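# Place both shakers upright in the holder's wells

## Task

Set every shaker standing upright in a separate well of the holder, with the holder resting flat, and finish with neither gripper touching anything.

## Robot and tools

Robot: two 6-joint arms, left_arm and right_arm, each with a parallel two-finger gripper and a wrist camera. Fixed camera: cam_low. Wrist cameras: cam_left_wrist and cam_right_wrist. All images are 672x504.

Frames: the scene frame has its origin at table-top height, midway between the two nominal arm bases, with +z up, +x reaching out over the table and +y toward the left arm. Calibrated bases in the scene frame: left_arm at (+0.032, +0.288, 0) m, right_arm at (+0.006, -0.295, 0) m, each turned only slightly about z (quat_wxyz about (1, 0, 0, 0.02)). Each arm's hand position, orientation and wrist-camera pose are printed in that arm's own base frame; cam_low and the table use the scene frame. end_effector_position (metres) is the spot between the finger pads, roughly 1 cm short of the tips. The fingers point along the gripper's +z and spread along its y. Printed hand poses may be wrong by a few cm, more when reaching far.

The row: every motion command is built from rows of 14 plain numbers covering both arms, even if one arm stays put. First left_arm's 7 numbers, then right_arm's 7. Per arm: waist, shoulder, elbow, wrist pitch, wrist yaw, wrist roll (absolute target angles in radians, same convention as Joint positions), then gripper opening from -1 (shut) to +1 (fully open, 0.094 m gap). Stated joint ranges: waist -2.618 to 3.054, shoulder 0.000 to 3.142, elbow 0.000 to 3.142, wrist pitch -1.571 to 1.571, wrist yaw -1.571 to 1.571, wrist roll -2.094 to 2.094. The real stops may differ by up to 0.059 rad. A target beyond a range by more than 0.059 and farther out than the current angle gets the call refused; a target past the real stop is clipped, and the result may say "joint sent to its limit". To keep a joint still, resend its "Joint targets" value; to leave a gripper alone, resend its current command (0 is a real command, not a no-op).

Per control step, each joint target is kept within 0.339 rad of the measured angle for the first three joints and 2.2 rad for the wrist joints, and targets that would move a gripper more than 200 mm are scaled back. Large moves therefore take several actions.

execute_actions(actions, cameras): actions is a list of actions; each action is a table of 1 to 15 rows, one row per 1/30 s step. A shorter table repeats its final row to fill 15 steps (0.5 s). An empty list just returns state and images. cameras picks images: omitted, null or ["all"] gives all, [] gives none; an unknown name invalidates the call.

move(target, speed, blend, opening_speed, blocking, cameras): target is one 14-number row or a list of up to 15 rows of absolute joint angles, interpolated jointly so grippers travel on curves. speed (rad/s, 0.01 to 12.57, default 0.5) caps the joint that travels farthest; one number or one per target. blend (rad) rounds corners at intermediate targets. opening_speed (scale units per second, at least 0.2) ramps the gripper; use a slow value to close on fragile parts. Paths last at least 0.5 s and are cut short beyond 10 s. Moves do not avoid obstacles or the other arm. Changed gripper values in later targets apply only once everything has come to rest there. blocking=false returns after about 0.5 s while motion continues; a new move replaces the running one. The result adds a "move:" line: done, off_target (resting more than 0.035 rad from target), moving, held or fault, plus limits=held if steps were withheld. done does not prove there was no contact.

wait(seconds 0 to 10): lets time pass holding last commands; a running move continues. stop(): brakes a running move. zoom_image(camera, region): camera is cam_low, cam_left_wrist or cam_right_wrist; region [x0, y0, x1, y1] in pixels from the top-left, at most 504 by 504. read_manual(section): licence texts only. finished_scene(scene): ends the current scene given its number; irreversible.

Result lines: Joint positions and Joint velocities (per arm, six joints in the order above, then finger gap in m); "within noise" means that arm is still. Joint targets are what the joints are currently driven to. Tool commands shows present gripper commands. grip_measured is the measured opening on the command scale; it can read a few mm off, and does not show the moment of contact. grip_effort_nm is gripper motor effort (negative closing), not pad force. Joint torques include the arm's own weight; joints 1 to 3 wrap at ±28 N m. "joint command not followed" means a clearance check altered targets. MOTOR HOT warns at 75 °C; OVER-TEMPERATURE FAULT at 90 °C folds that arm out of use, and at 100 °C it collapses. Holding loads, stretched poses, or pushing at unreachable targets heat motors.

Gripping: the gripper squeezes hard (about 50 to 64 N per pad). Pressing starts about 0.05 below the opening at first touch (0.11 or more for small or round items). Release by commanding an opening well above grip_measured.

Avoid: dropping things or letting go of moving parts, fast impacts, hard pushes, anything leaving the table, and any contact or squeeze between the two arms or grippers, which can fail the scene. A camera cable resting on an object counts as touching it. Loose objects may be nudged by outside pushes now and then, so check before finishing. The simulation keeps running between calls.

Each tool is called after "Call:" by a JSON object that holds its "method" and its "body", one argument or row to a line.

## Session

Call:
{"method": "move", "body": {
  "target": [-0.15,0.9,1.25,-1.42,0,0,1,0.1,0.9,1.35,-1.45,0,0,1],
  "speed": 1.2
}}

Scene clock: 2.90 s.
left_arm: end_effector_position=(+0.1862, -0.0240, +0.2425) grip_measured=+1.000 grip_effort_nm=0.007 end_effector_quat_wxyz=(+0.245, +0.063, +0.967, -0.014) | right_arm: end_effector_position=(+0.1867, +0.0169, +0.2738) grip_measured=+1.000 grip_effort_nm=-0.032 end_effector_quat_wxyz=(+0.281, -0.038, +0.959, +0.011)
Joint positions: left_arm=[-0.143 0.903 1.229 -1.4 -0.01 -0.011 0.094] | right_arm=[0.092 0.902 1.335 -1.434 0.007 0.01 0.094]
Joint velocities: within noise
Joint torques (N m): left_arm=[-0.55 -0.18 7.73 1.17 0.12 0.09] | right_arm=[0.79 -0.21 7.92 0.77 -0.07 -0.12]
Motor temperatures (°C): left_arm=[26 26 26 30 25 26 24] | right_arm=[25 33 29 26 28 25 24]
Heat: left arm: 30 °C; right arm: 33 °C.
Joint targets: left_arm=[-0.150 0.900 1.250 -1.420 0.000 0.000] | right_arm=[0.100 0.900 1.350 -1.450 0.000 0.000]
move: done

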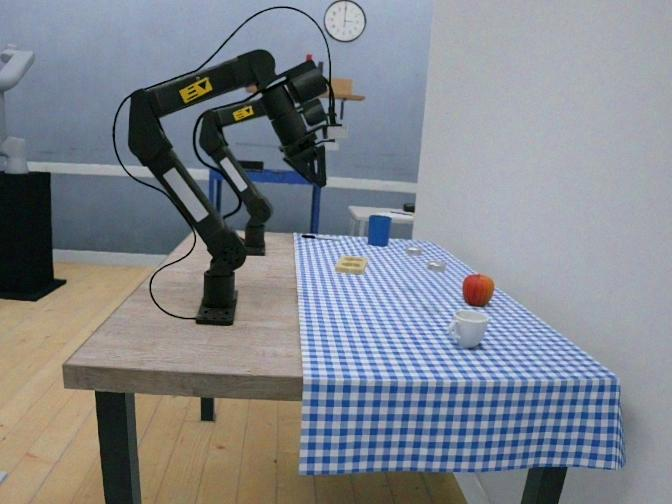

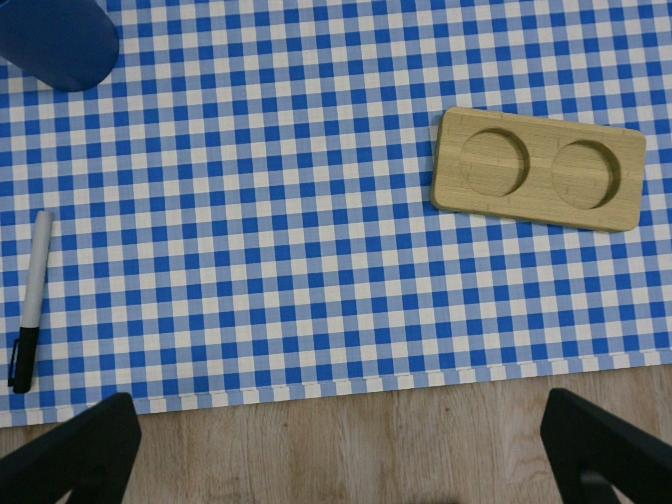

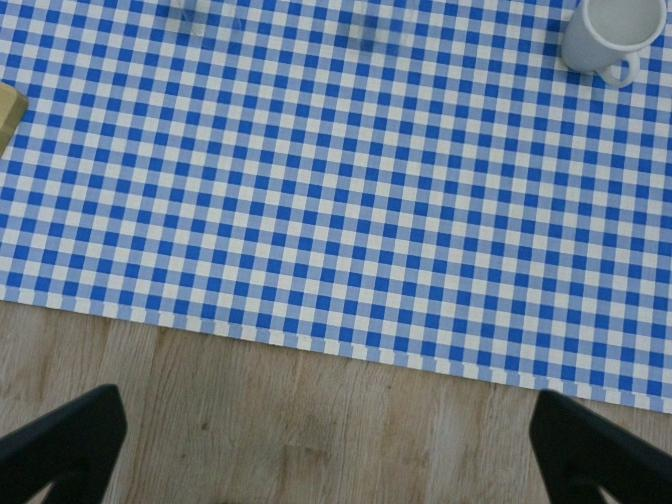

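Call:
{"method": "move", "body": {
  "target": [1.2,0.9,1.25,-1.42,0,0,1,0.32,1.695,1.32,-0.565,0,0,1],
  "speed": 1.2,
  "cameras": ["cam_low","cam_right_wrist"]
}}

Scene clock: 35.07 s.
left_arm: end_effector_position=(+0.0677, +0.1748, +0.2424) grip_measured=+1.000 grip_effort_nm=-0.012 end_effector_quat_wxyz=(+0.202, -0.549, +0.799, +0.138) | right_arm: end_effector_position=(+0.4251, +0.1386, +0.1482) grip_measured=+1.000 grip_effort_nm=-0.027 end_effector_quat_wxyz=(+0.305, -0.144, +0.940, +0.048)
Joint positions: left_arm=[1.194 0.903 1.229 -1.401 -0.002 -0.009 0.094] | right_arm=[0.315 1.689 1.325 -0.58 0.005 0.01 0.094]
Joint velocities: within noise
Joint torques (N m): left_arm=[0.47 -0.21 7.75 1.17 0.05 0.06] | right_arm=[0.49 -7.8 7.53 1.08 -0.03 -0.11]
Motor temperatures (°C): left_arm=[26 26 28 31 25 26 24] | right_arm=[25 33 30 27 28 25 24]
Heat: left arm: 31 °C; right arm: 33 °C.
Joint targets: left_arm=[1.200 0.900 1.250 -1.420 0.000 0.000] | right_arm=[0.320 1.695 1.320 -0.565 0.000 0.000]
move: done
Images, in order (width x height): cam_low 672x504, cam_right_wrist 672x504.

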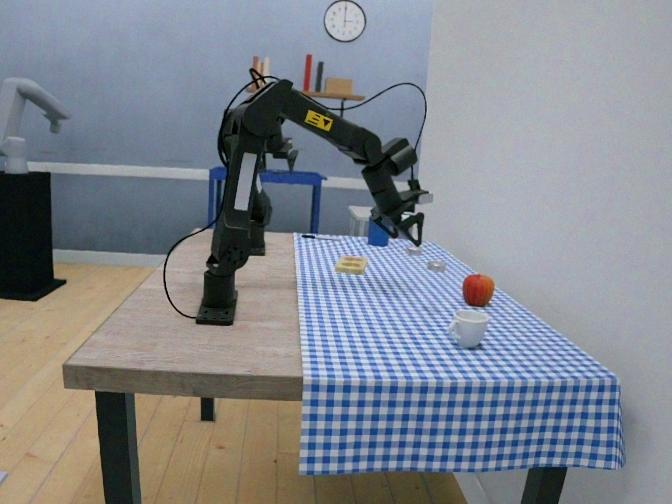

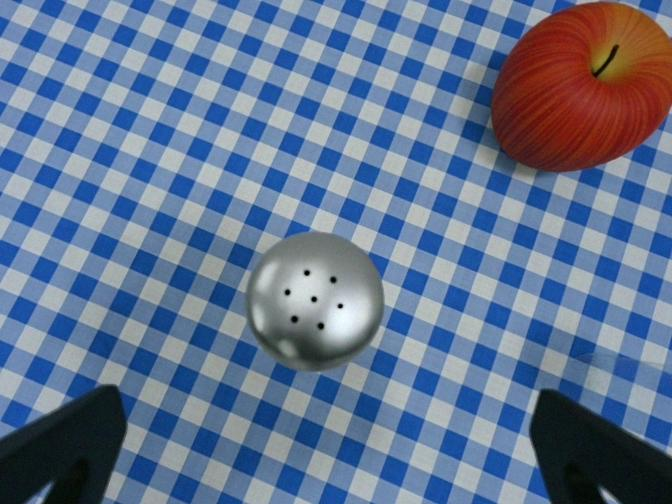

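Call:
{"method": "move", "body": {
  "target": [1.2,0.9,1.25,-1.42,0,0,1,0.332,1.912,1.24,-0.272,0,0,1],
  "speed": 0.3,
  "cameras": ["cam_right_wrist"]
}}

Scene clock: 51.33 s.
left_arm: end_effector_position=(+0.0677, +0.1748, +0.2424) grip_measured=+1.000 grip_effort_nm=-0.007 end_effector_quat_wxyz=(+0.202, -0.549, +0.799, +0.138) | right_arm: end_effector_position=(+0.4577, +0.1543, +0.0679) grip_measured=+1.000 grip_effort_nm=-0.027 end_effector_quat_wxyz=(+0.308, -0.148, +0.939, +0.050)
Joint positions: left_arm=[1.194 0.903 1.229 -1.401 -0.002 -0.009 0.094] | right_arm=[0.325 1.897 1.247 -0.287 0.005 0.01 0.094]
Joint velocities: within noise
Joint torques (N m): left_arm=[0.44 -0.18 7.73 1.17 0.05 0.06] | right_arm=[0.69 -8.58 6.89 1.13 -0.03 -0.11]
Motor temperatures (°C): left_arm=[26 25 28 31 25 26 24] | right_arm=[25 36 30 28 28 25 24]
Heat: left arm: 31 °C; right arm: 36 °C.
Joint targets: left_arm=[1.200 0.900 1.250 -1.420 0.000 0.000] | right_arm=[0.332 1.912 1.240 -0.272 0.000 0.000]
move: done
Images, in order (width x height): cam_right_wrist 672x504.

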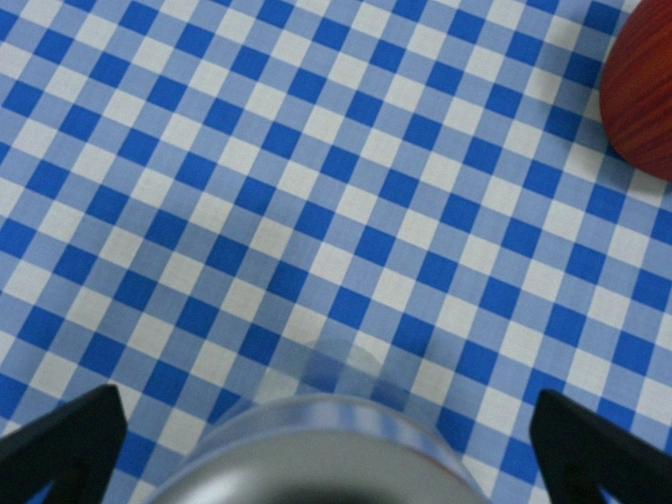

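Call:
{"method": "move", "body": {
  "target": [1.2,0.9,1.25,-1.42,0,0,1,0.332,1.912,1.24,-0.272,0,0,-0.4],
  "opening_speed": 0.6,
  "cameras": []
}}

Scene clock: 59.47 s.
left_arm: end_effector_position=(+0.0676, +0.1747, +0.2423) grip_measured=+1.000 grip_effort_nm=-0.012 end_effector_quat_wxyz=(+0.202, -0.549, +0.799, +0.138) | right_arm: end_effector_position=(+0.4579, +0.1546, +0.0680) grip_measured=-0.125 grip_effort_nm=-1.057 end_effector_quat_wxyz=(+0.308, -0.149, +0.938, +0.050)
Joint positions: left_arm=[1.194 0.903 1.229 -1.402 -0.002 -0.009 0.094] | right_arm=[0.325 1.897 1.247 -0.286 0.003 0.009 0.041]
Joint velocities: within noise
Joint torques (N m): left_arm=[0.46 -0.2 7.75 1.18 0.05 0.06] | right_arm=[0.69 -8.58 6.87 1.11 -0.02 -0.11]
Motor temperatures (°C): left_arm=[26 25 28 31 25 26 24] | right_arm=[25 37 30 28 28 25 24]
Heat: left arm: 31 °C; right arm: 37 °C.
Joint targets: left_arm=[1.200 0.900 1.250 -1.420 0.000 0.000] | right_arm=[0.332 1.912 1.240 -0.272 0.000 0.000]
move: done
No camera images: "cameras" was empty.

Call:
{"method": "move", "body": {
  "target": [
    [1.2,0.9,1.25,-1.42,0,0,1,0.328,1.79,1.45,-0.583,0,0,-0.4],
    [1.2,0.9,1.25,-1.42,0,0,1,0.86,1.97,1.69,-0.638,0,0,-0.4]
  ],
  "speed": [0.3,0.5],
  "blend": [0.05,0]
}}

Scene clock: 79.27 s.
left_arm: end_effector_position=(+0.0676, +0.1747, +0.2423) grip_measured=+1.000 grip_effort_nm=-0.007 end_effector_quat_wxyz=(+0.202, -0.549, +0.799, +0.138) | right_arm: end_effector_position=(+0.3334, +0.3951, +0.1470) grip_measured=-0.126 grip_effort_nm=-1.057 end_effector_quat_wxyz=(+0.279, -0.396, +0.865, +0.133)
Joint positions: left_arm=[1.194 0.903 1.229 -1.402 -0.002 -0.009 0.094] | right_arm=[0.866 1.956 1.656 -0.643 -0.005 0.009 0.041]
Joint velocities: within noise
Joint torques (N m): left_arm=[0.43 -0.18 7.73 1.17 0.05 0.07] | right_arm=[-0.69 -9.61 11.26 0.99 0.07 -0.11]
Motor temperatures (°C): left_arm=[26 25 28 31 25 26 24] | right_arm=[25 38 31 29 28 25 24]
Heat: left arm: 31 °C; right arm: 38 °C.
Joint targets: left_arm=[1.200 0.900 1.250 -1.420 0.000 0.000] | right_arm=[0.860 1.970 1.690 -0.638 0.000 0.000]
move: done

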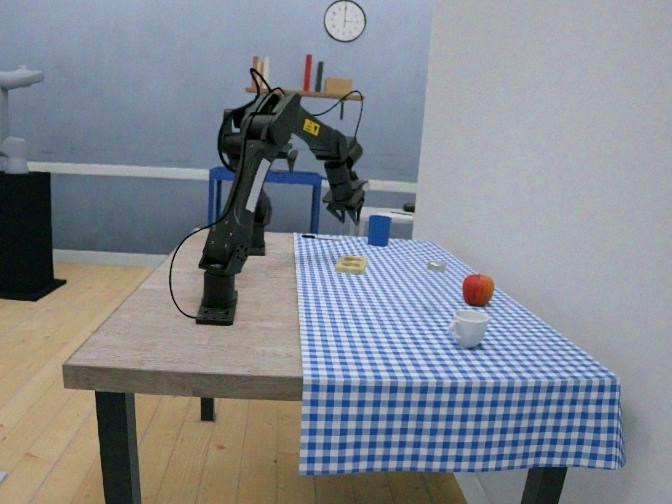

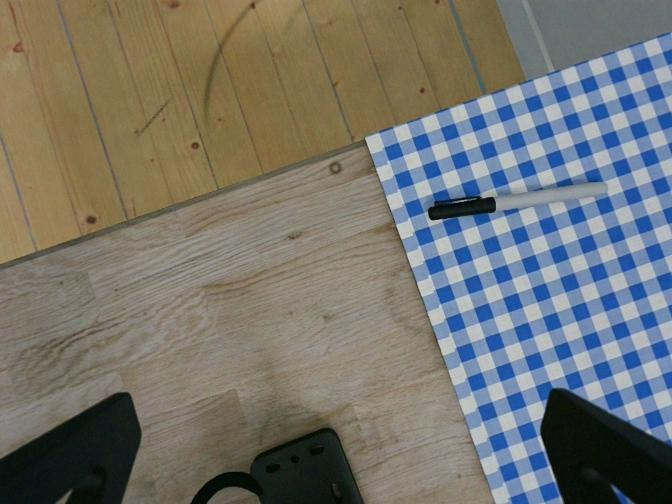

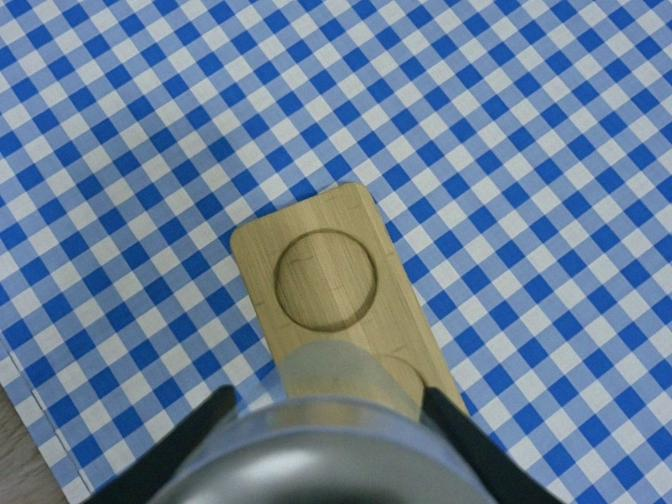

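Call:
{"method": "move", "body": {
  "target": [1.2,0.9,1.25,-1.42,0,0,1,0.864,2.2,1.857,-0.572,0,0,-0.4],
  "speed": 0.3,
  "cameras": ["cam_right_wrist"]
}}

Scene clock: 91.47 s.
left_arm: end_effector_position=(+0.0676, +0.1747, +0.2423) grip_measured=+1.000 grip_effort_nm=-0.007 end_effector_quat_wxyz=(+0.202, -0.549, +0.799, +0.138) | right_arm: end_effector_position=(+0.3635, +0.4306, +0.0973) grip_measured=-0.126 grip_effort_nm=-1.057 end_effector_quat_wxyz=(+0.267, -0.398, +0.869, +0.127)
Joint positions: left_arm=[1.194 0.903 1.229 -1.402 -0.002 -0.009 0.094] | right_arm=[0.866 2.189 1.824 -0.605 -0.005 0.009 0.041]
Joint velocities: within noise
Joint torques (N m): left_arm=[0.46 -0.18 7.73 1.17 0.05 0.07] | right_arm=[-0.2 -11.52 11.15 1.24 0.07 -0.11]
Motor temperatures (°C): left_arm=[26 25 29 31 25 26 24] | right_arm=[25 38 32 29 28 25 25]
Heat: left arm: 31 °C; right arm: 38 °C.
Joint targets: left_arm=[1.200 0.900 1.250 -1.420 0.000 0.000] | right_arm=[0.864 2.200 1.857 -0.572 0.000 0.000]
move: done
Images, in order (width x height): cam_right_wrist 672x504.

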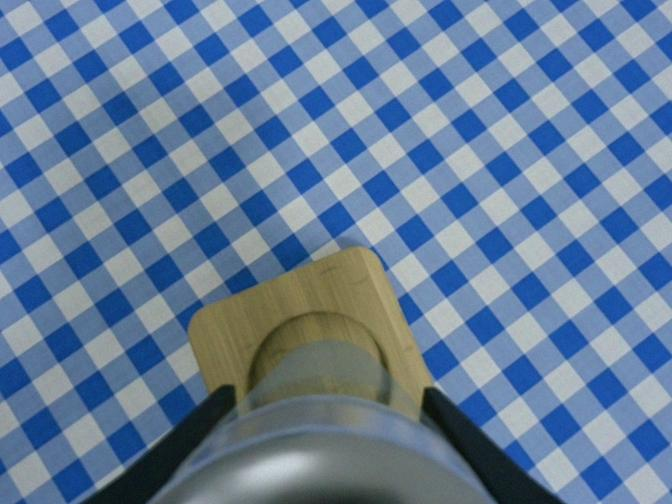

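Call:
{"method": "move", "body": {
  "target": [1.2,0.9,1.25,-1.42,0,0,1,0.879,2.196,1.807,-0.49,0,0,-0.4],
  "speed": 0.15,
  "cameras": ["cam_right_wrist"]
}}

Scene clock: 108.80 s.
left_arm: end_effector_position=(+0.0676, +0.1747, +0.2423) grip_measured=+1.000 grip_effort_nm=-0.012 end_effector_quat_wxyz=(+0.202, -0.549, +0.799, +0.137) | right_arm: end_effector_position=(+0.3693, +0.4425, +0.1038) grip_measured=-0.126 grip_effort_nm=-1.057 end_effector_quat_wxyz=(+0.295, -0.396, +0.858, +0.141)
Joint positions: left_arm=[1.194 0.903 1.229 -1.402 -0.002 -0.009 0.094] | right_arm=[0.872 2.189 1.811 -0.526 -0.005 0.009 0.041]
Joint velocities: within noise
Joint torques (N m): left_arm=[0.44 -0.2 7.73 1.18 0.05 0.06] | right_arm=[0.68 -11.9 7.66 1.37 0.07 -0.11]
Motor temperatures (°C): left_arm=[26 25 29 32 25 26 24] | right_arm=[25 43 32 29 28 25 25]
Heat: left arm: 32 °C; right arm: 43 °C.
Joint targets: left_arm=[1.200 0.900 1.250 -1.420 0.000 0.000] | right_arm=[0.879 2.196 1.807 -0.490 0.000 0.000]
move: off_target (right_arm); right_arm: the wrist pitch is farthest, 0.036 rad from its target
Images, in order (width x height): cam_right_wrist 672x504.

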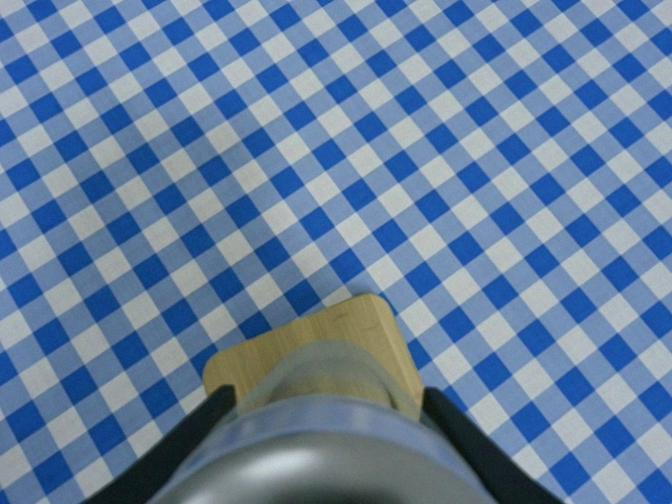

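Call:
{"method": "move", "body": {
  "target": [1.2,0.9,1.25,-1.42,0,0,1,0.875,2.194,1.76,-0.476,0,0,-0.4],
  "speed": 0.15,
  "cameras": ["cam_right_wrist"]
}}

Scene clock: 114.57 s.
left_arm: end_effector_position=(+0.0676, +0.1747, +0.2423) grip_measured=+1.000 grip_effort_nm=-0.012 end_effector_quat_wxyz=(+0.202, -0.549, +0.799, +0.137) | right_arm: end_effector_position=(+0.3639, +0.4361, +0.0871) grip_measured=-0.126 grip_effort_nm=-1.053 end_effector_quat_wxyz=(+0.281, -0.398, +0.863, +0.135)
Joint positions: left_arm=[1.194 0.903 1.229 -1.402 -0.002 -0.009 0.094] | right_arm=[0.872 2.189 1.763 -0.511 -0.005 0.009 0.041]
Joint velocities: within noise
Joint torques (N m): left_arm=[0.49 -0.2 7.75 1.18 0.05 0.06] | right_arm=[0.29 -11.96 7.62 1.31 0.07 -0.11]
Motor temperatures (°C): left_arm=[26 25 29 32 25 26 24] | right_arm=[25 44 32 29 28 25 25]
Heat: left arm: 32 °C; right arm: 44 °C.
Joint targets: left_arm=[1.200 0.900 1.250 -1.420 0.000 0.000] | right_arm=[0.875 2.194 1.760 -0.476 0.000 0.000]
move: done
Images, in order (width x height): cam_right_wrist 672x504.

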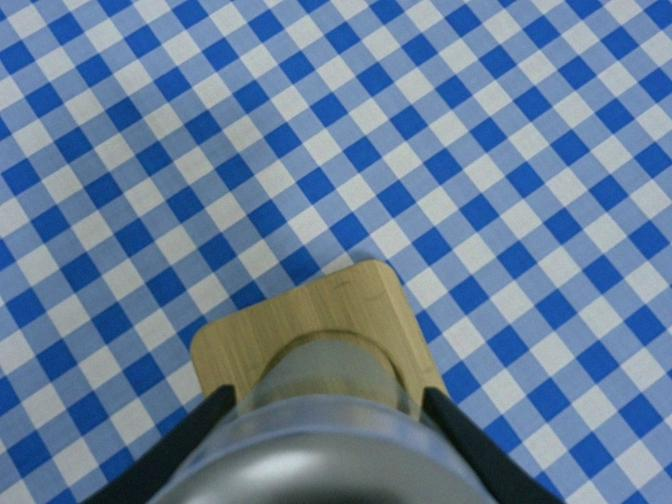

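Call:
{"method": "move", "body": {
  "target": [
    [1.2,0.9,1.25,-1.42,0,0,1,0.875,2.199,1.719,-0.430,0,0,-0.4]
  ],
  "speed": 0.06
}}

Scene clock: 151.57 s.
left_arm: end_effector_position=(+0.0676, +0.1747, +0.2423) grip_measured=+1.000 grip_effort_nm=-0.007 end_effector_quat_wxyz=(+0.202, -0.549, +0.799, +0.137) | right_arm: end_effector_position=(+0.3633, +0.4354, +0.0780) grip_measured=-0.126 grip_effort_nm=-1.057 end_effector_quat_wxyz=(+0.283, -0.398, +0.862, +0.136)
Joint positions: left_arm=[1.194 0.903 1.229 -1.402 -0.002 -0.009 0.094] | right_arm=[0.872 2.189 1.723 -0.465 -0.005 0.009 0.041]
Joint velocities: within noise
Joint torques (N m): left_arm=[0.46 -0.18 7.72 1.18 0.04 0.06] | right_arm=[0.29 -11.55 7.51 1.29 0.07 -0.11]
Motor temperatures (°C): left_arm=[26 25 29 32 25 26 24] | right_arm=[25 47 32 31 28 25 25]
Heat: left arm: 32 °C; right arm: 47 °C.
Joint targets: left_arm=[1.200 0.900 1.250 -1.420 0.000 0.000] | right_arm=[0.875 2.199 1.719 -0.430 0.000 0.000]
move: done

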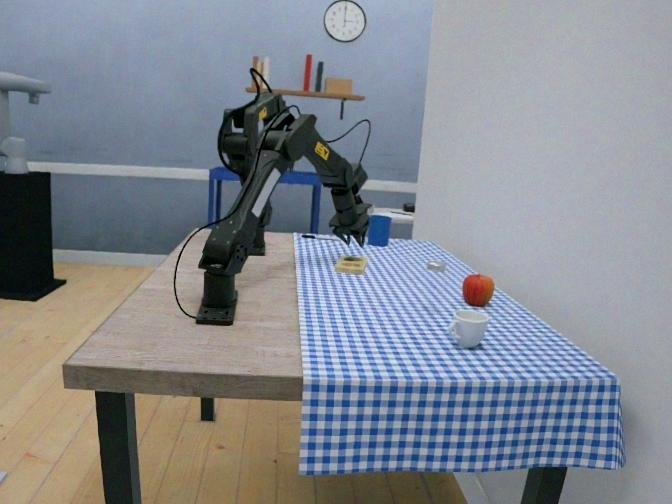

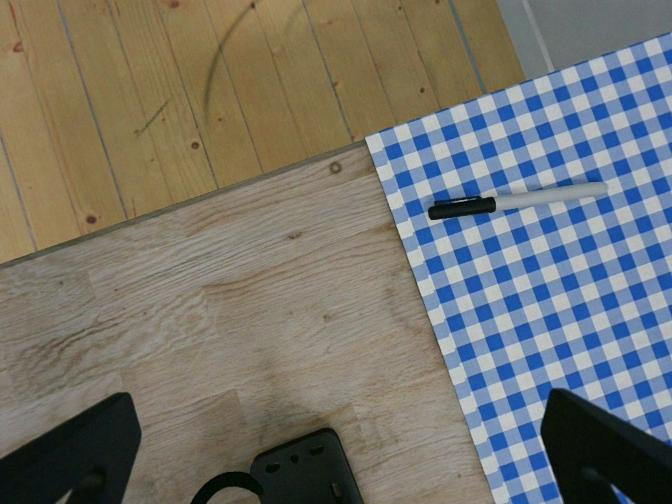

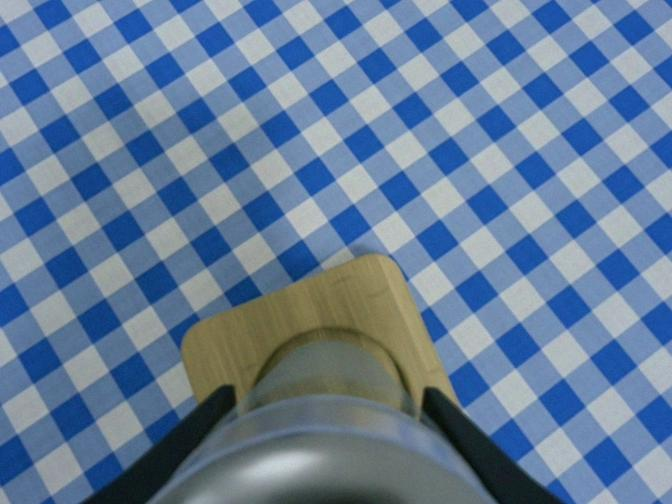

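Call:
{"method": "move", "body": {
  "target": [
    [1.2,0.9,1.25,-1.42,0,0,1,0.875,2.202,1.692,-0.403,0,0,-0.4]
  ],
  "speed": 0.06
}}

Scene clock: 157.60 s.
left_arm: end_effector_position=(+0.0676, +0.1747, +0.2423) grip_measured=+1.000 grip_effort_nm=-0.007 end_effector_quat_wxyz=(+0.202, -0.549, +0.799, +0.137) | right_arm: end_effector_position=(+0.3645, +0.4367, +0.0755) grip_measured=-0.126 grip_effort_nm=-1.057 end_effector_quat_wxyz=(+0.290, -0.397, +0.860, +0.139)
Joint positions: left_arm=[1.194 0.903 1.229 -1.402 -0.002 -0.009 0.094] | right_arm=[0.872 2.189 1.704 -0.431 -0.004 0.009 0.041]
Joint velocities: within noise
Joint torques (N m): left_arm=[0.46 -0.2 7.75 1.18 0.05 0.06] | right_arm=[0.31 -11.33 6.75 1.28 0.07 -0.11]
Motor temperatures (°C): left_arm=[26 25 29 32 25 26 24] | right_arm=[25 47 31 31 28 25 25]
Heat: left arm: 32 °C; right arm: 47 °C.
Joint targets: left_arm=[1.200 0.900 1.250 -1.420 0.000 0.000] | right_arm=[0.875 2.202 1.692 -0.403 0.000 0.000]
move: done

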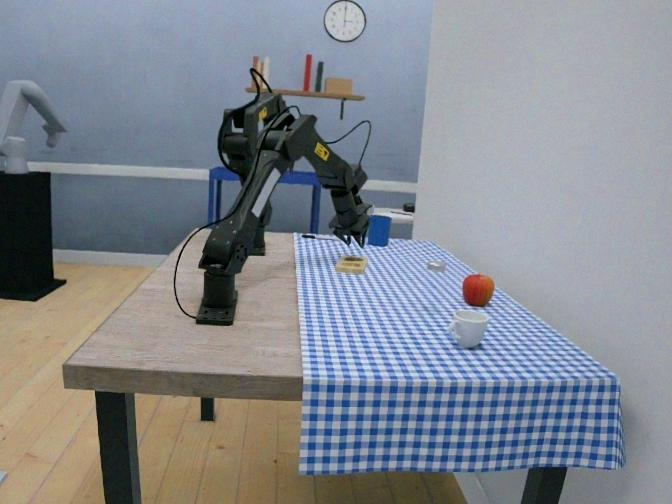

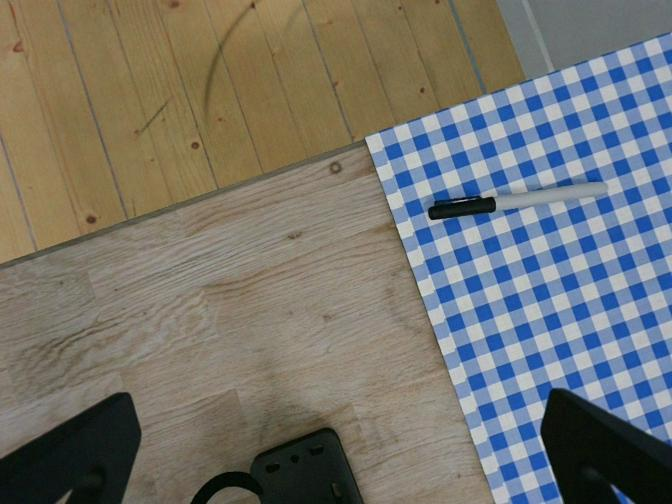

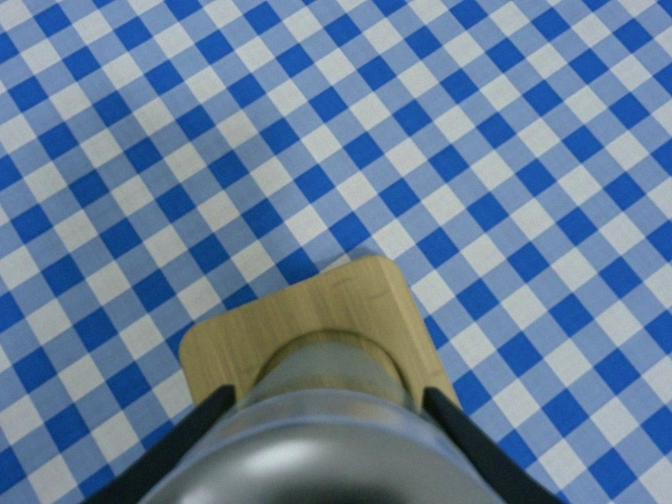

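Call:
{"method": "move", "body": {
  "target": [
    [1.2,0.9,1.25,-1.42,0,0,1,0.875,2.203,1.677,-0.42,0,0,-0.4]
  ],
  "speed": 0.06,
  "cameras": ["cam_right_wrist"]
}}

Call:
{"method": "zoom_image", "body": {
  "camera": "cam_right_wrist",
  "region": [150, 220, 500, 483]
}}

Scene clock: 163.73 s.
left_arm: end_effector_position=(+0.0676, +0.1747, +0.2423) grip_measured=+1.000 grip_effort_nm=-0.007 end_effector_quat_wxyz=(+0.202, -0.549, +0.799, +0.137) | right_arm: end_effector_position=(+0.3645, +0.4366, +0.0745) grip_measured=-0.126 grip_effort_nm=-1.057 end_effector_quat_wxyz=(+0.290, -0.397, +0.860, +0.139)
Joint positions: left_arm=[1.194 0.903 1.229 -1.402 -0.002 -0.009 0.094] | right_arm=[0.872 2.189 1.699 -0.426 -0.004 0.008 0.041]
Joint velocities: within noise
Joint torques (N m): left_arm=[0.47 -0.2 7.73 1.18 0.05 0.07] | right_arm=[0.29 -11.25 5.87 1.05 0.06 -0.11]
Motor temperatures (°C): left_arm=[26 25 29 32 25 26 24] | right_arm=[25 47 31 31 28 25 25]
Heat: left arm: 32 °C; right arm: 47 °C.
Joint targets: left_arm=[1.200 0.900 1.250 -1.420 0.000 0.000] | right_arm=[0.875 2.203 1.677 -0.420 0.000 0.000]
move: done
Images, in order (width x height): cam_right_wrist 672x504.

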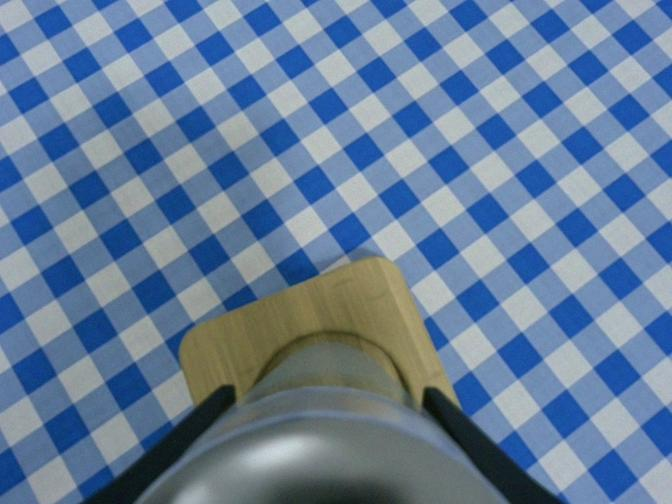

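Scaled by 1.440 from the camera's 672x504 image, which has a finer 960x720 frame.

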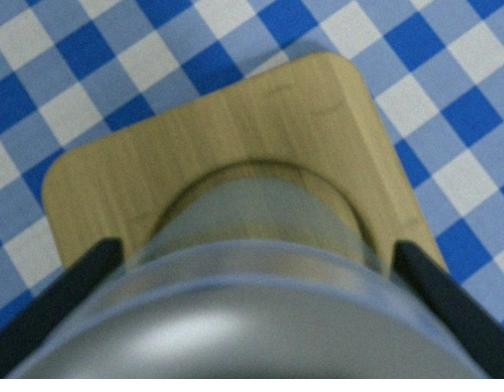

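Call:
{"method": "move", "body": {
  "target": [
    [1.2,0.9,1.25,-1.42,0,0,1,0.872,2.195,1.690,-0.425,0,0,0.25]
  ],
  "opening_speed": 0.3,
  "cameras": []
}}

Call:
{"method": "move", "body": {
  "target": [
    [1.2,0.9,1.25,-1.42,0,0,1,0.872,2.032,1.657,-0.561,0,0,0.25],
    [1.2,0.9,1.25,-1.42,0,0,1,0.872,1.880,1.640,-0.696,0,0,0.25]
  ],
  "speed": 0.3,
  "blend": 0.05
}}

Scene clock: 184.07 s.
left_arm: end_effector_position=(+0.0676, +0.1747, +0.2423) grip_measured=+1.000 grip_effort_nm=-0.012 end_effector_quat_wxyz=(+0.202, -0.549, +0.799, +0.137) | right_arm: end_effector_position=(+0.3645, +0.4366, +0.0744) grip_measured=+0.249 grip_effort_nm=0.051 end_effector_quat_wxyz=(+0.291, -0.397, +0.860, +0.139)
Joint positions: left_arm=[1.194 0.903 1.229 -1.402 -0.002 -0.009 0.094] | right_arm=[0.872 2.189 1.698 -0.425 -0.004 0.008 0.059]
Joint velocities: within noise
Joint torques (N m): left_arm=[0.47 -0.21 7.75 1.17 0.05 0.06] | right_arm=[0.01 -11.84 7.1 0.99 0.06 -0.11]
Motor temperatures (°C): left_arm=[26 25 30 32 25 26 24] | right_arm=[25 47 30 30 28 25 25]
Heat: left arm: 32 °C; right arm: 47 °C.
Joint targets: left_arm=[1.200 0.900 1.250 -1.420 0.000 0.000] | right_arm=[0.872 2.195 1.690 -0.425 0.000 0.000]
move: done
No camera images: "cameras" was empty.

Scene clock: 185.83 s.
left_arm: end_effector_position=(+0.0676, +0.1747, +0.2423) grip_measured=+1.000 grip_effort_nm=-0.012 end_effector_quat_wxyz=(+0.202, -0.549, +0.799, +0.137) | right_arm: end_effector_position=(+0.3244, +0.3889, +0.1645) grip_measured=+0.249 grip_effort_nm=0.051 end_effector_quat_wxyz=(+0.282, -0.398, +0.862, +0.135)
Joint positions: left_arm=[1.194 0.903 1.229 -1.402 -0.002 -0.009 0.094] | right_arm=[0.872 1.906 1.651 -0.681 -0.004 0.008 0.059]
Joint velocities: within noise
Joint torques (N m): left_arm=[0.44 -0.21 7.73 1.18 0.05 0.06] | right_arm=[0.02 -12.23 6.99 0.84 0.07 -0.11]
Motor temperatures (°C): left_arm=[26 25 30 32 25 26 24] | right_arm=[25 47 31 30 28 25 25]
Heat: left arm: 32 °C; right arm: 47 °C.
Joint targets: left_arm=[1.200 0.900 1.250 -1.420 0.000 0.000] | right_arm=[0.872 1.880 1.640 -0.696 0.000 0.000]
move: done

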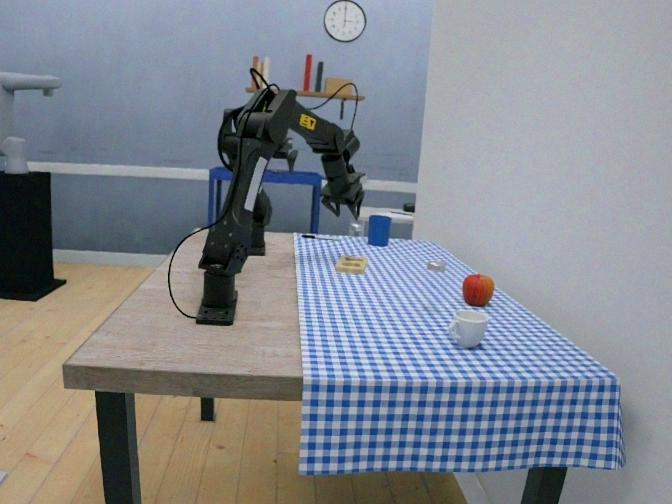

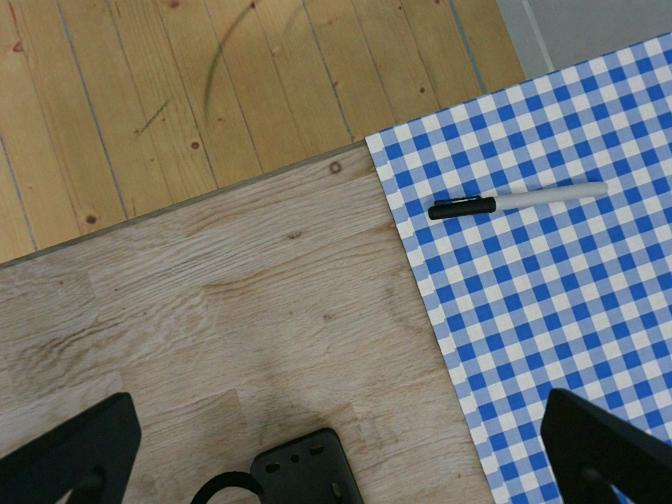

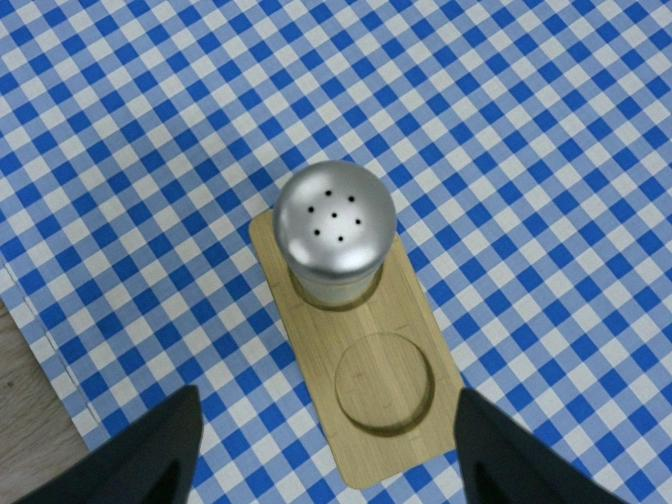

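Call:
{"method": "move", "body": {
  "target": [
    [1.2,0.9,1.25,-1.42,0,0,1,0.65,1.80,1.5,-0.65,0,0,0.6],
    [1.2,0.9,1.25,-1.42,0,0,1,0.0,1.676,1.312,-0.58,0,0,0.8]
  ],
  "speed": 0.7,
  "blend": 0.05
}}

Scene clock: 210.20 s.
left_arm: end_effector_position=(+0.0676, +0.1747, +0.2423) grip_measured=+1.000 grip_effort_nm=-0.007 end_effector_quat_wxyz=(+0.202, -0.549, +0.799, +0.137) | right_arm: end_effector_position=(+0.4441, -0.0016, +0.1379) grip_measured=+0.799 grip_effort_nm=0.051 end_effector_quat_wxyz=(+0.292, +0.006, +0.956, -0.001)
Joint positions: left_arm=[1.194 0.903 1.229 -1.402 -0.002 -0.009 0.094] | right_arm=[-0.005 1.706 1.323 -0.594 0.003 0.008 0.084]
Joint velocities: within noise
Joint torques (N m): left_arm=[0.46 -0.18 7.73 1.18 0.05 0.06] | right_arm=[0.44 -10.73 6.95 1.05 -0.01 -0.1]
Motor temperatures (°C): left_arm=[26 25 30 32 25 26 24] | right_arm=[25 43 31 30 28 25 25]
Heat: left arm: 32 °C; right arm: 43 °C.
Joint targets: left_arm=[1.200 0.900 1.250 -1.420 0.000 0.000] | right_arm=[0.000 1.676 1.312 -0.580 0.000 0.000]
move: done

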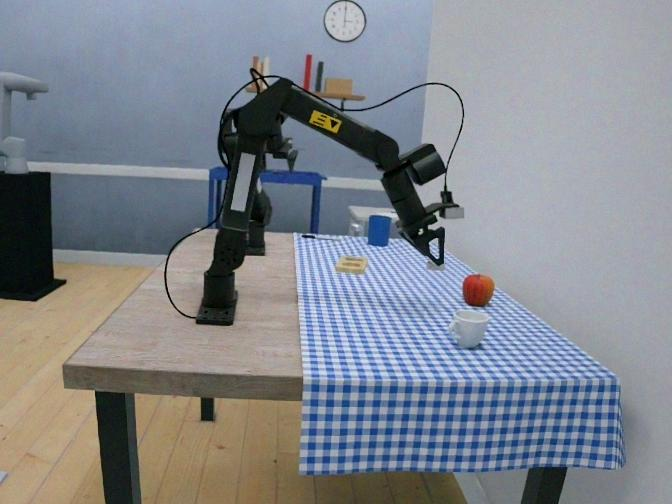

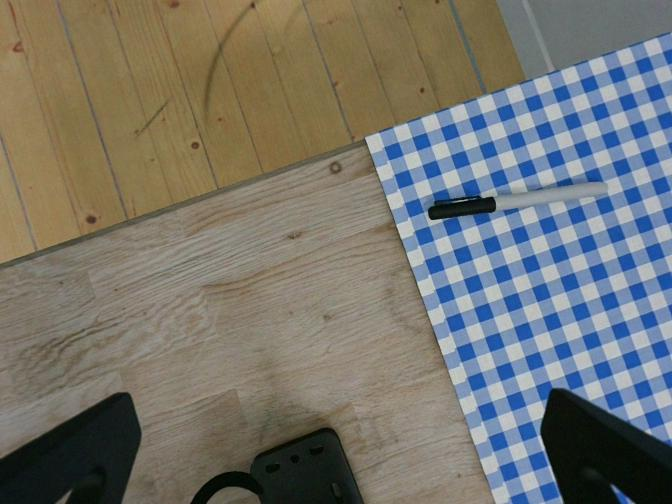

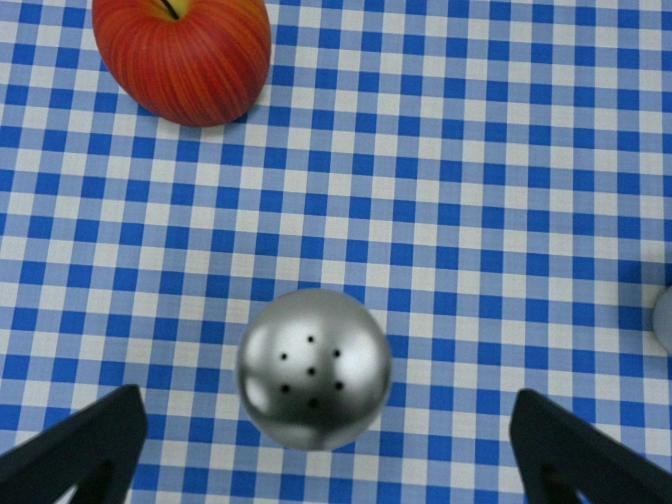

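Call:
{"method": "move", "body": {
  "target": [1.2,0.9,1.25,-1.42,0,0,1,0.016,1.555,1.090,-0.46,0,0,0.8],
  "speed": 0.4,
  "cameras": ["cam_right_wrist"]
}}

Scene clock: 228.97 s.
left_arm: end_effector_position=(+0.0676, +0.1747, +0.2423) grip_measured=+1.000 grip_effort_nm=-0.012 end_effector_quat_wxyz=(+0.202, -0.549, +0.799, +0.137) | right_arm: end_effector_position=(+0.4108, +0.0042, +0.1178) grip_measured=+0.799 grip_effort_nm=0.051 end_effector_quat_wxyz=(+0.301, +0.000, +0.954, +0.001)
Joint positions: left_arm=[1.194 0.903 1.229 -1.402 -0.002 -0.009 0.094] | right_arm=[0.009 1.585 1.099 -0.475 0.003 0.008 0.084]
Joint velocities: within noise
Joint torques (N m): left_arm=[0.43 -0.18 7.76 1.18 0.05 0.07] | right_arm=[0.66 -9.5 6.97 1.06 -0.01 -0.1]
Motor temperatures (°C): left_arm=[26 25 30 32 25 26 24] | right_arm=[25 44 31 30 28 25 24]
Heat: left arm: 32 °C; right arm: 44 °C.
Joint targets: left_arm=[1.200 0.900 1.250 -1.420 0.000 0.000] | right_arm=[0.016 1.555 1.090 -0.460 0.000 0.000]
move: done
Images, in order (width x height): cam_right_wrist 672x504.

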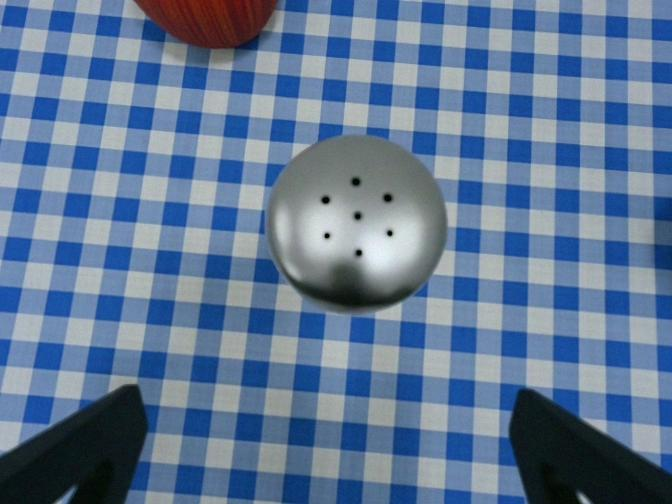

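Call:
{"method": "move", "body": {
  "target": [1.2,0.9,1.25,-1.42,0,0,1,-0.012,1.705,1.120,-0.36,0,0,0.8],
  "speed": 0.3,
  "cameras": ["cam_right_wrist"]
}}

Scene clock: 246.37 s.
left_arm: end_effector_position=(+0.0676, +0.1746, +0.2422) grip_measured=+1.000 grip_effort_nm=-0.012 end_effector_quat_wxyz=(+0.202, -0.549, +0.799, +0.137) | right_arm: end_effector_position=(+0.4295, -0.0017, +0.0879) grip_measured=+0.799 grip_effort_nm=0.051 end_effector_quat_wxyz=(+0.296, +0.007, +0.955, -0.001)
Joint positions: left_arm=[1.194 0.903 1.229 -1.402 -0.002 -0.009 0.094] | right_arm=[-0.005 1.695 1.099 -0.375 0.002 0.008 0.084]
Joint velocities: within noise
Joint torques (N m): left_arm=[0.47 -0.18 7.73 1.18 0.04 0.06] | right_arm=[-0.65 -7.17 9.57 1.07 0.04 -0.1]
Motor temperatures (°C): left_arm=[26 25 30 32 25 26 24] | right_arm=[25 41 31 30 28 25 24]
Heat: left arm: 32 °C; right arm: 41 °C.
Joint targets: left_arm=[1.200 0.900 1.250 -1.420 0.000 0.000] | right_arm=[-0.012 1.705 1.120 -0.360 0.000 0.000]
move: done
Images, in order (width x height): cam_right_wrist 672x504.

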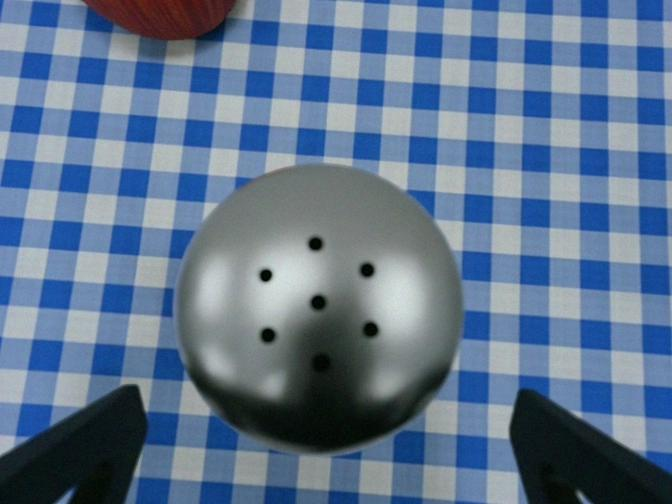

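Call:
{"method": "move", "body": {
  "target": [
    [1.2,0.9,1.25,-1.42,0,0,1,-0.012,1.818,1.150,-0.256,0,0,0.8],
    [1.2,0.9,1.25,-1.42,0,0,1,-0.012,1.818,1.150,-0.256,0,0,-0.4]
  ],
  "speed": 0.25,
  "opening_speed": 0.6,
  "cameras": ["cam_right_wrist"]
}}

Scene clock: 257.23 s.
left_arm: end_effector_position=(+0.0676, +0.1746, +0.2422) grip_measured=+1.000 grip_effort_nm=-0.007 end_effector_quat_wxyz=(+0.202, -0.549, +0.799, +0.137) | right_arm: end_effector_position=(+0.4539, -0.0011, +0.0665) grip_measured=-0.124 grip_effort_nm=-1.057 end_effector_quat_wxyz=(+0.306, +0.006, +0.952, +0.001)
Joint positions: left_arm=[1.194 0.903 1.229 -1.402 -0.002 -0.009 0.094] | right_arm=[-0.005 1.803 1.124 -0.27 -0.001 0.008 0.041]
Joint velocities: within noise
Joint torques (N m): left_arm=[0.46 -0.18 7.73 1.19 0.05 0.06] | right_arm=[-0.64 -7.66 9.88 1.09 0.04 -0.1]
Motor temperatures (°C): left_arm=[26 25 30 32 25 26 24] | right_arm=[25 40 31 30 28 25 24]
Heat: left arm: 32 °C; right arm: 40 °C.
Joint targets: left_arm=[1.200 0.900 1.250 -1.420 0.000 0.000] | right_arm=[-0.012 1.818 1.150 -0.256 0.000 0.000]
move: done
Images, in order (width x height): cam_right_wrist 672x504.

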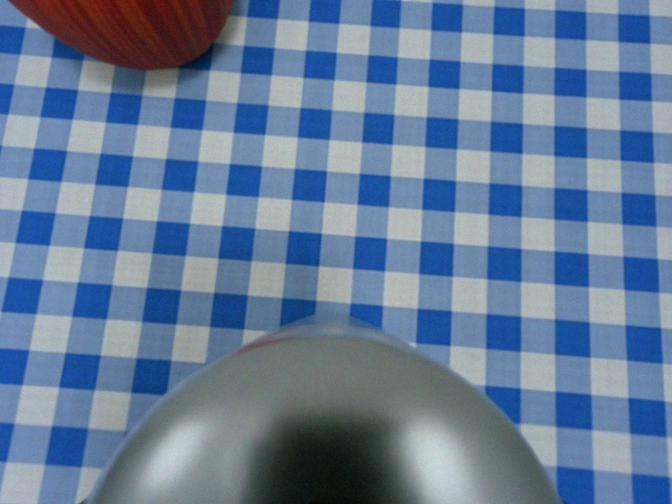

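Call:
{"method": "move", "body": {
  "target": [
    [1.2,0.9,1.25,-1.42,0,0,1,-0.008,1.727,1.330,-0.530,0,0,-0.4],
    [1.2,0.9,1.25,-1.42,0,0,1,0.816,1.902,1.503,-0.526,0,0,-0.4]
  ],
  "speed": [0.3,0.5],
  "blend": 0.03,
  "cameras": ["cam_low","cam_right_wrist"]
}}

Scene clock: 278.63 s.
left_arm: end_effector_position=(+0.0676, +0.1746, +0.2422) grip_measured=+1.000 grip_effort_nm=-0.007 end_effector_quat_wxyz=(+0.202, -0.549, +0.799, +0.137) | right_arm: end_effector_position=(+0.3349, +0.3632, +0.1206) grip_measured=-0.124 grip_effort_nm=-1.057 end_effector_quat_wxyz=(+0.276, -0.378, +0.875, +0.124)
Joint positions: left_arm=[1.194 0.903 1.229 -1.402 -0.002 -0.009 0.094] | right_arm=[0.822 1.89 1.469 -0.535 -0.005 0.008 0.041]
Joint velocities: within noise
Joint torques (N m): left_arm=[0.46 -0.18 7.73 1.18 0.06 0.06] | right_arm=[-0.62 -9.07 11.19 1.03 0.07 -0.1]
Motor temperatures (°C): left_arm=[26 25 30 32 25 26 24] | right_arm=[25 40 33 30 28 25 25]
Heat: left arm: 32 °C; right arm: 40 °C.
Joint targets: left_arm=[1.200 0.900 1.250 -1.420 0.000 0.000] | right_arm=[0.816 1.902 1.503 -0.526 0.000 0.000]
move: done
Images, in order (width x height): cam_low 672x504, cam_right_wrist 672x504.

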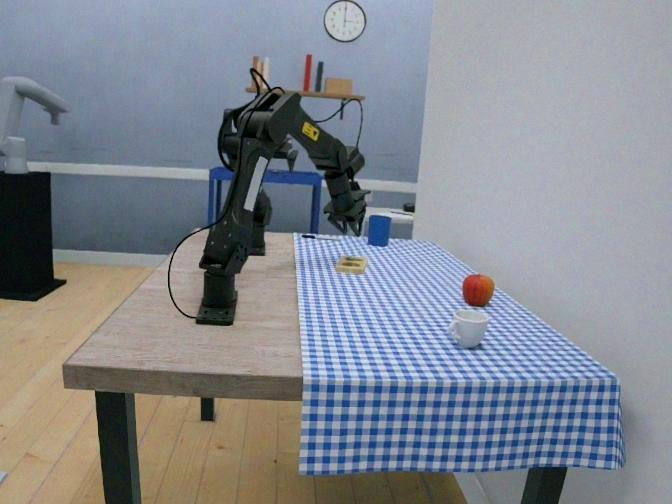

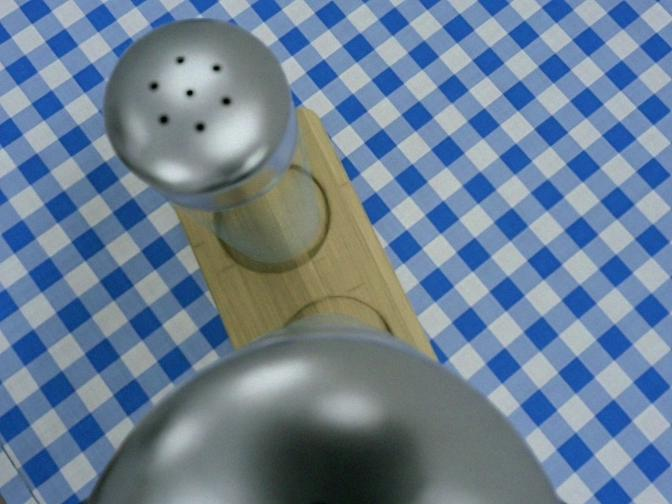

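Call:
{"method": "move", "body": {
  "target": [
    [1.2,0.9,1.25,-1.42,0,0,1,0.806,1.949,1.406,-0.400,0,0,-0.4]
  ],
  "speed": 0.12,
  "cameras": ["cam_right_wrist"]
}}

Call:
{"method": "zoom_image", "body": {
  "camera": "cam_right_wrist",
  "region": [150, 150, 500, 413]
}}

Scene clock: 293.50 s.
left_arm: end_effector_position=(+0.0676, +0.1746, +0.2422) grip_measured=+1.000 grip_effort_nm=-0.012 end_effector_quat_wxyz=(+0.202, -0.549, +0.799, +0.137) | right_arm: end_effector_position=(+0.3407, +0.3630, +0.0889) grip_measured=-0.124 grip_effort_nm=-1.057 end_effector_quat_wxyz=(+0.273, -0.375, +0.878, +0.121)
Joint positions: left_arm=[1.194 0.903 1.229 -1.402 -0.002 -0.009 0.094] | right_arm=[0.813 1.938 1.409 -0.436 -0.005 0.008 0.041]
Joint velocities: within noise
Joint torques (N m): left_arm=[0.47 -0.2 7.75 1.18 0.04 0.06] | right_arm=[-0.68 -9.37 7.47 1.29 0.07 -0.1]
Motor temperatures (°C): left_arm=[26 25 31 32 25 26 24] | right_arm=[25 41 33 31 28 25 25]
Heat: left arm: 32 °C; right arm: 41 °C.
Joint targets: left_arm=[1.200 0.900 1.250 -1.420 0.000 0.000] | right_arm=[0.806 1.949 1.406 -0.400 0.000 0.000]
move: off_target (right_arm); right_arm: the wrist pitch is farthest, 0.036 rad from its target
Images, in order (width x height): cam_right_wrist 672x504.

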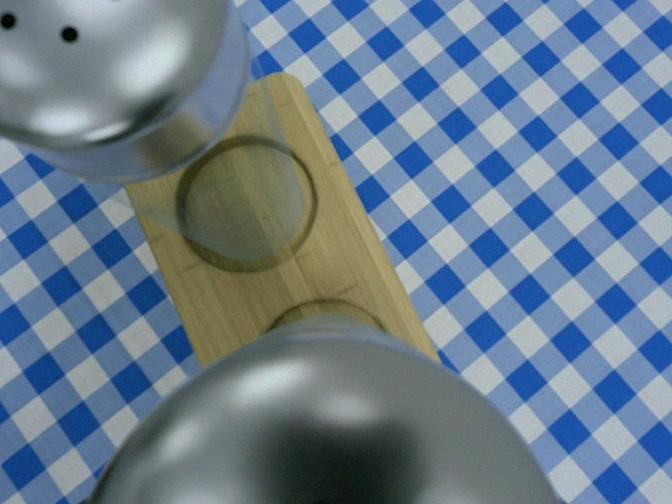

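Scaled by 1.440 from the camera's 672x504 image, which has a finer 960x720 frame.

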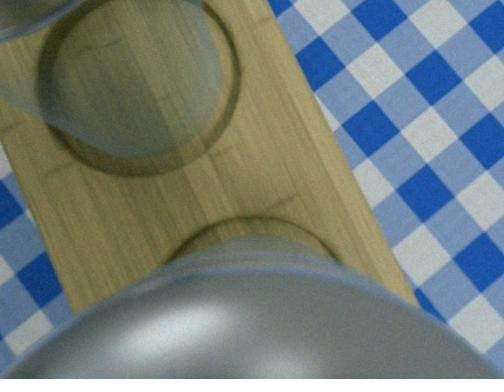

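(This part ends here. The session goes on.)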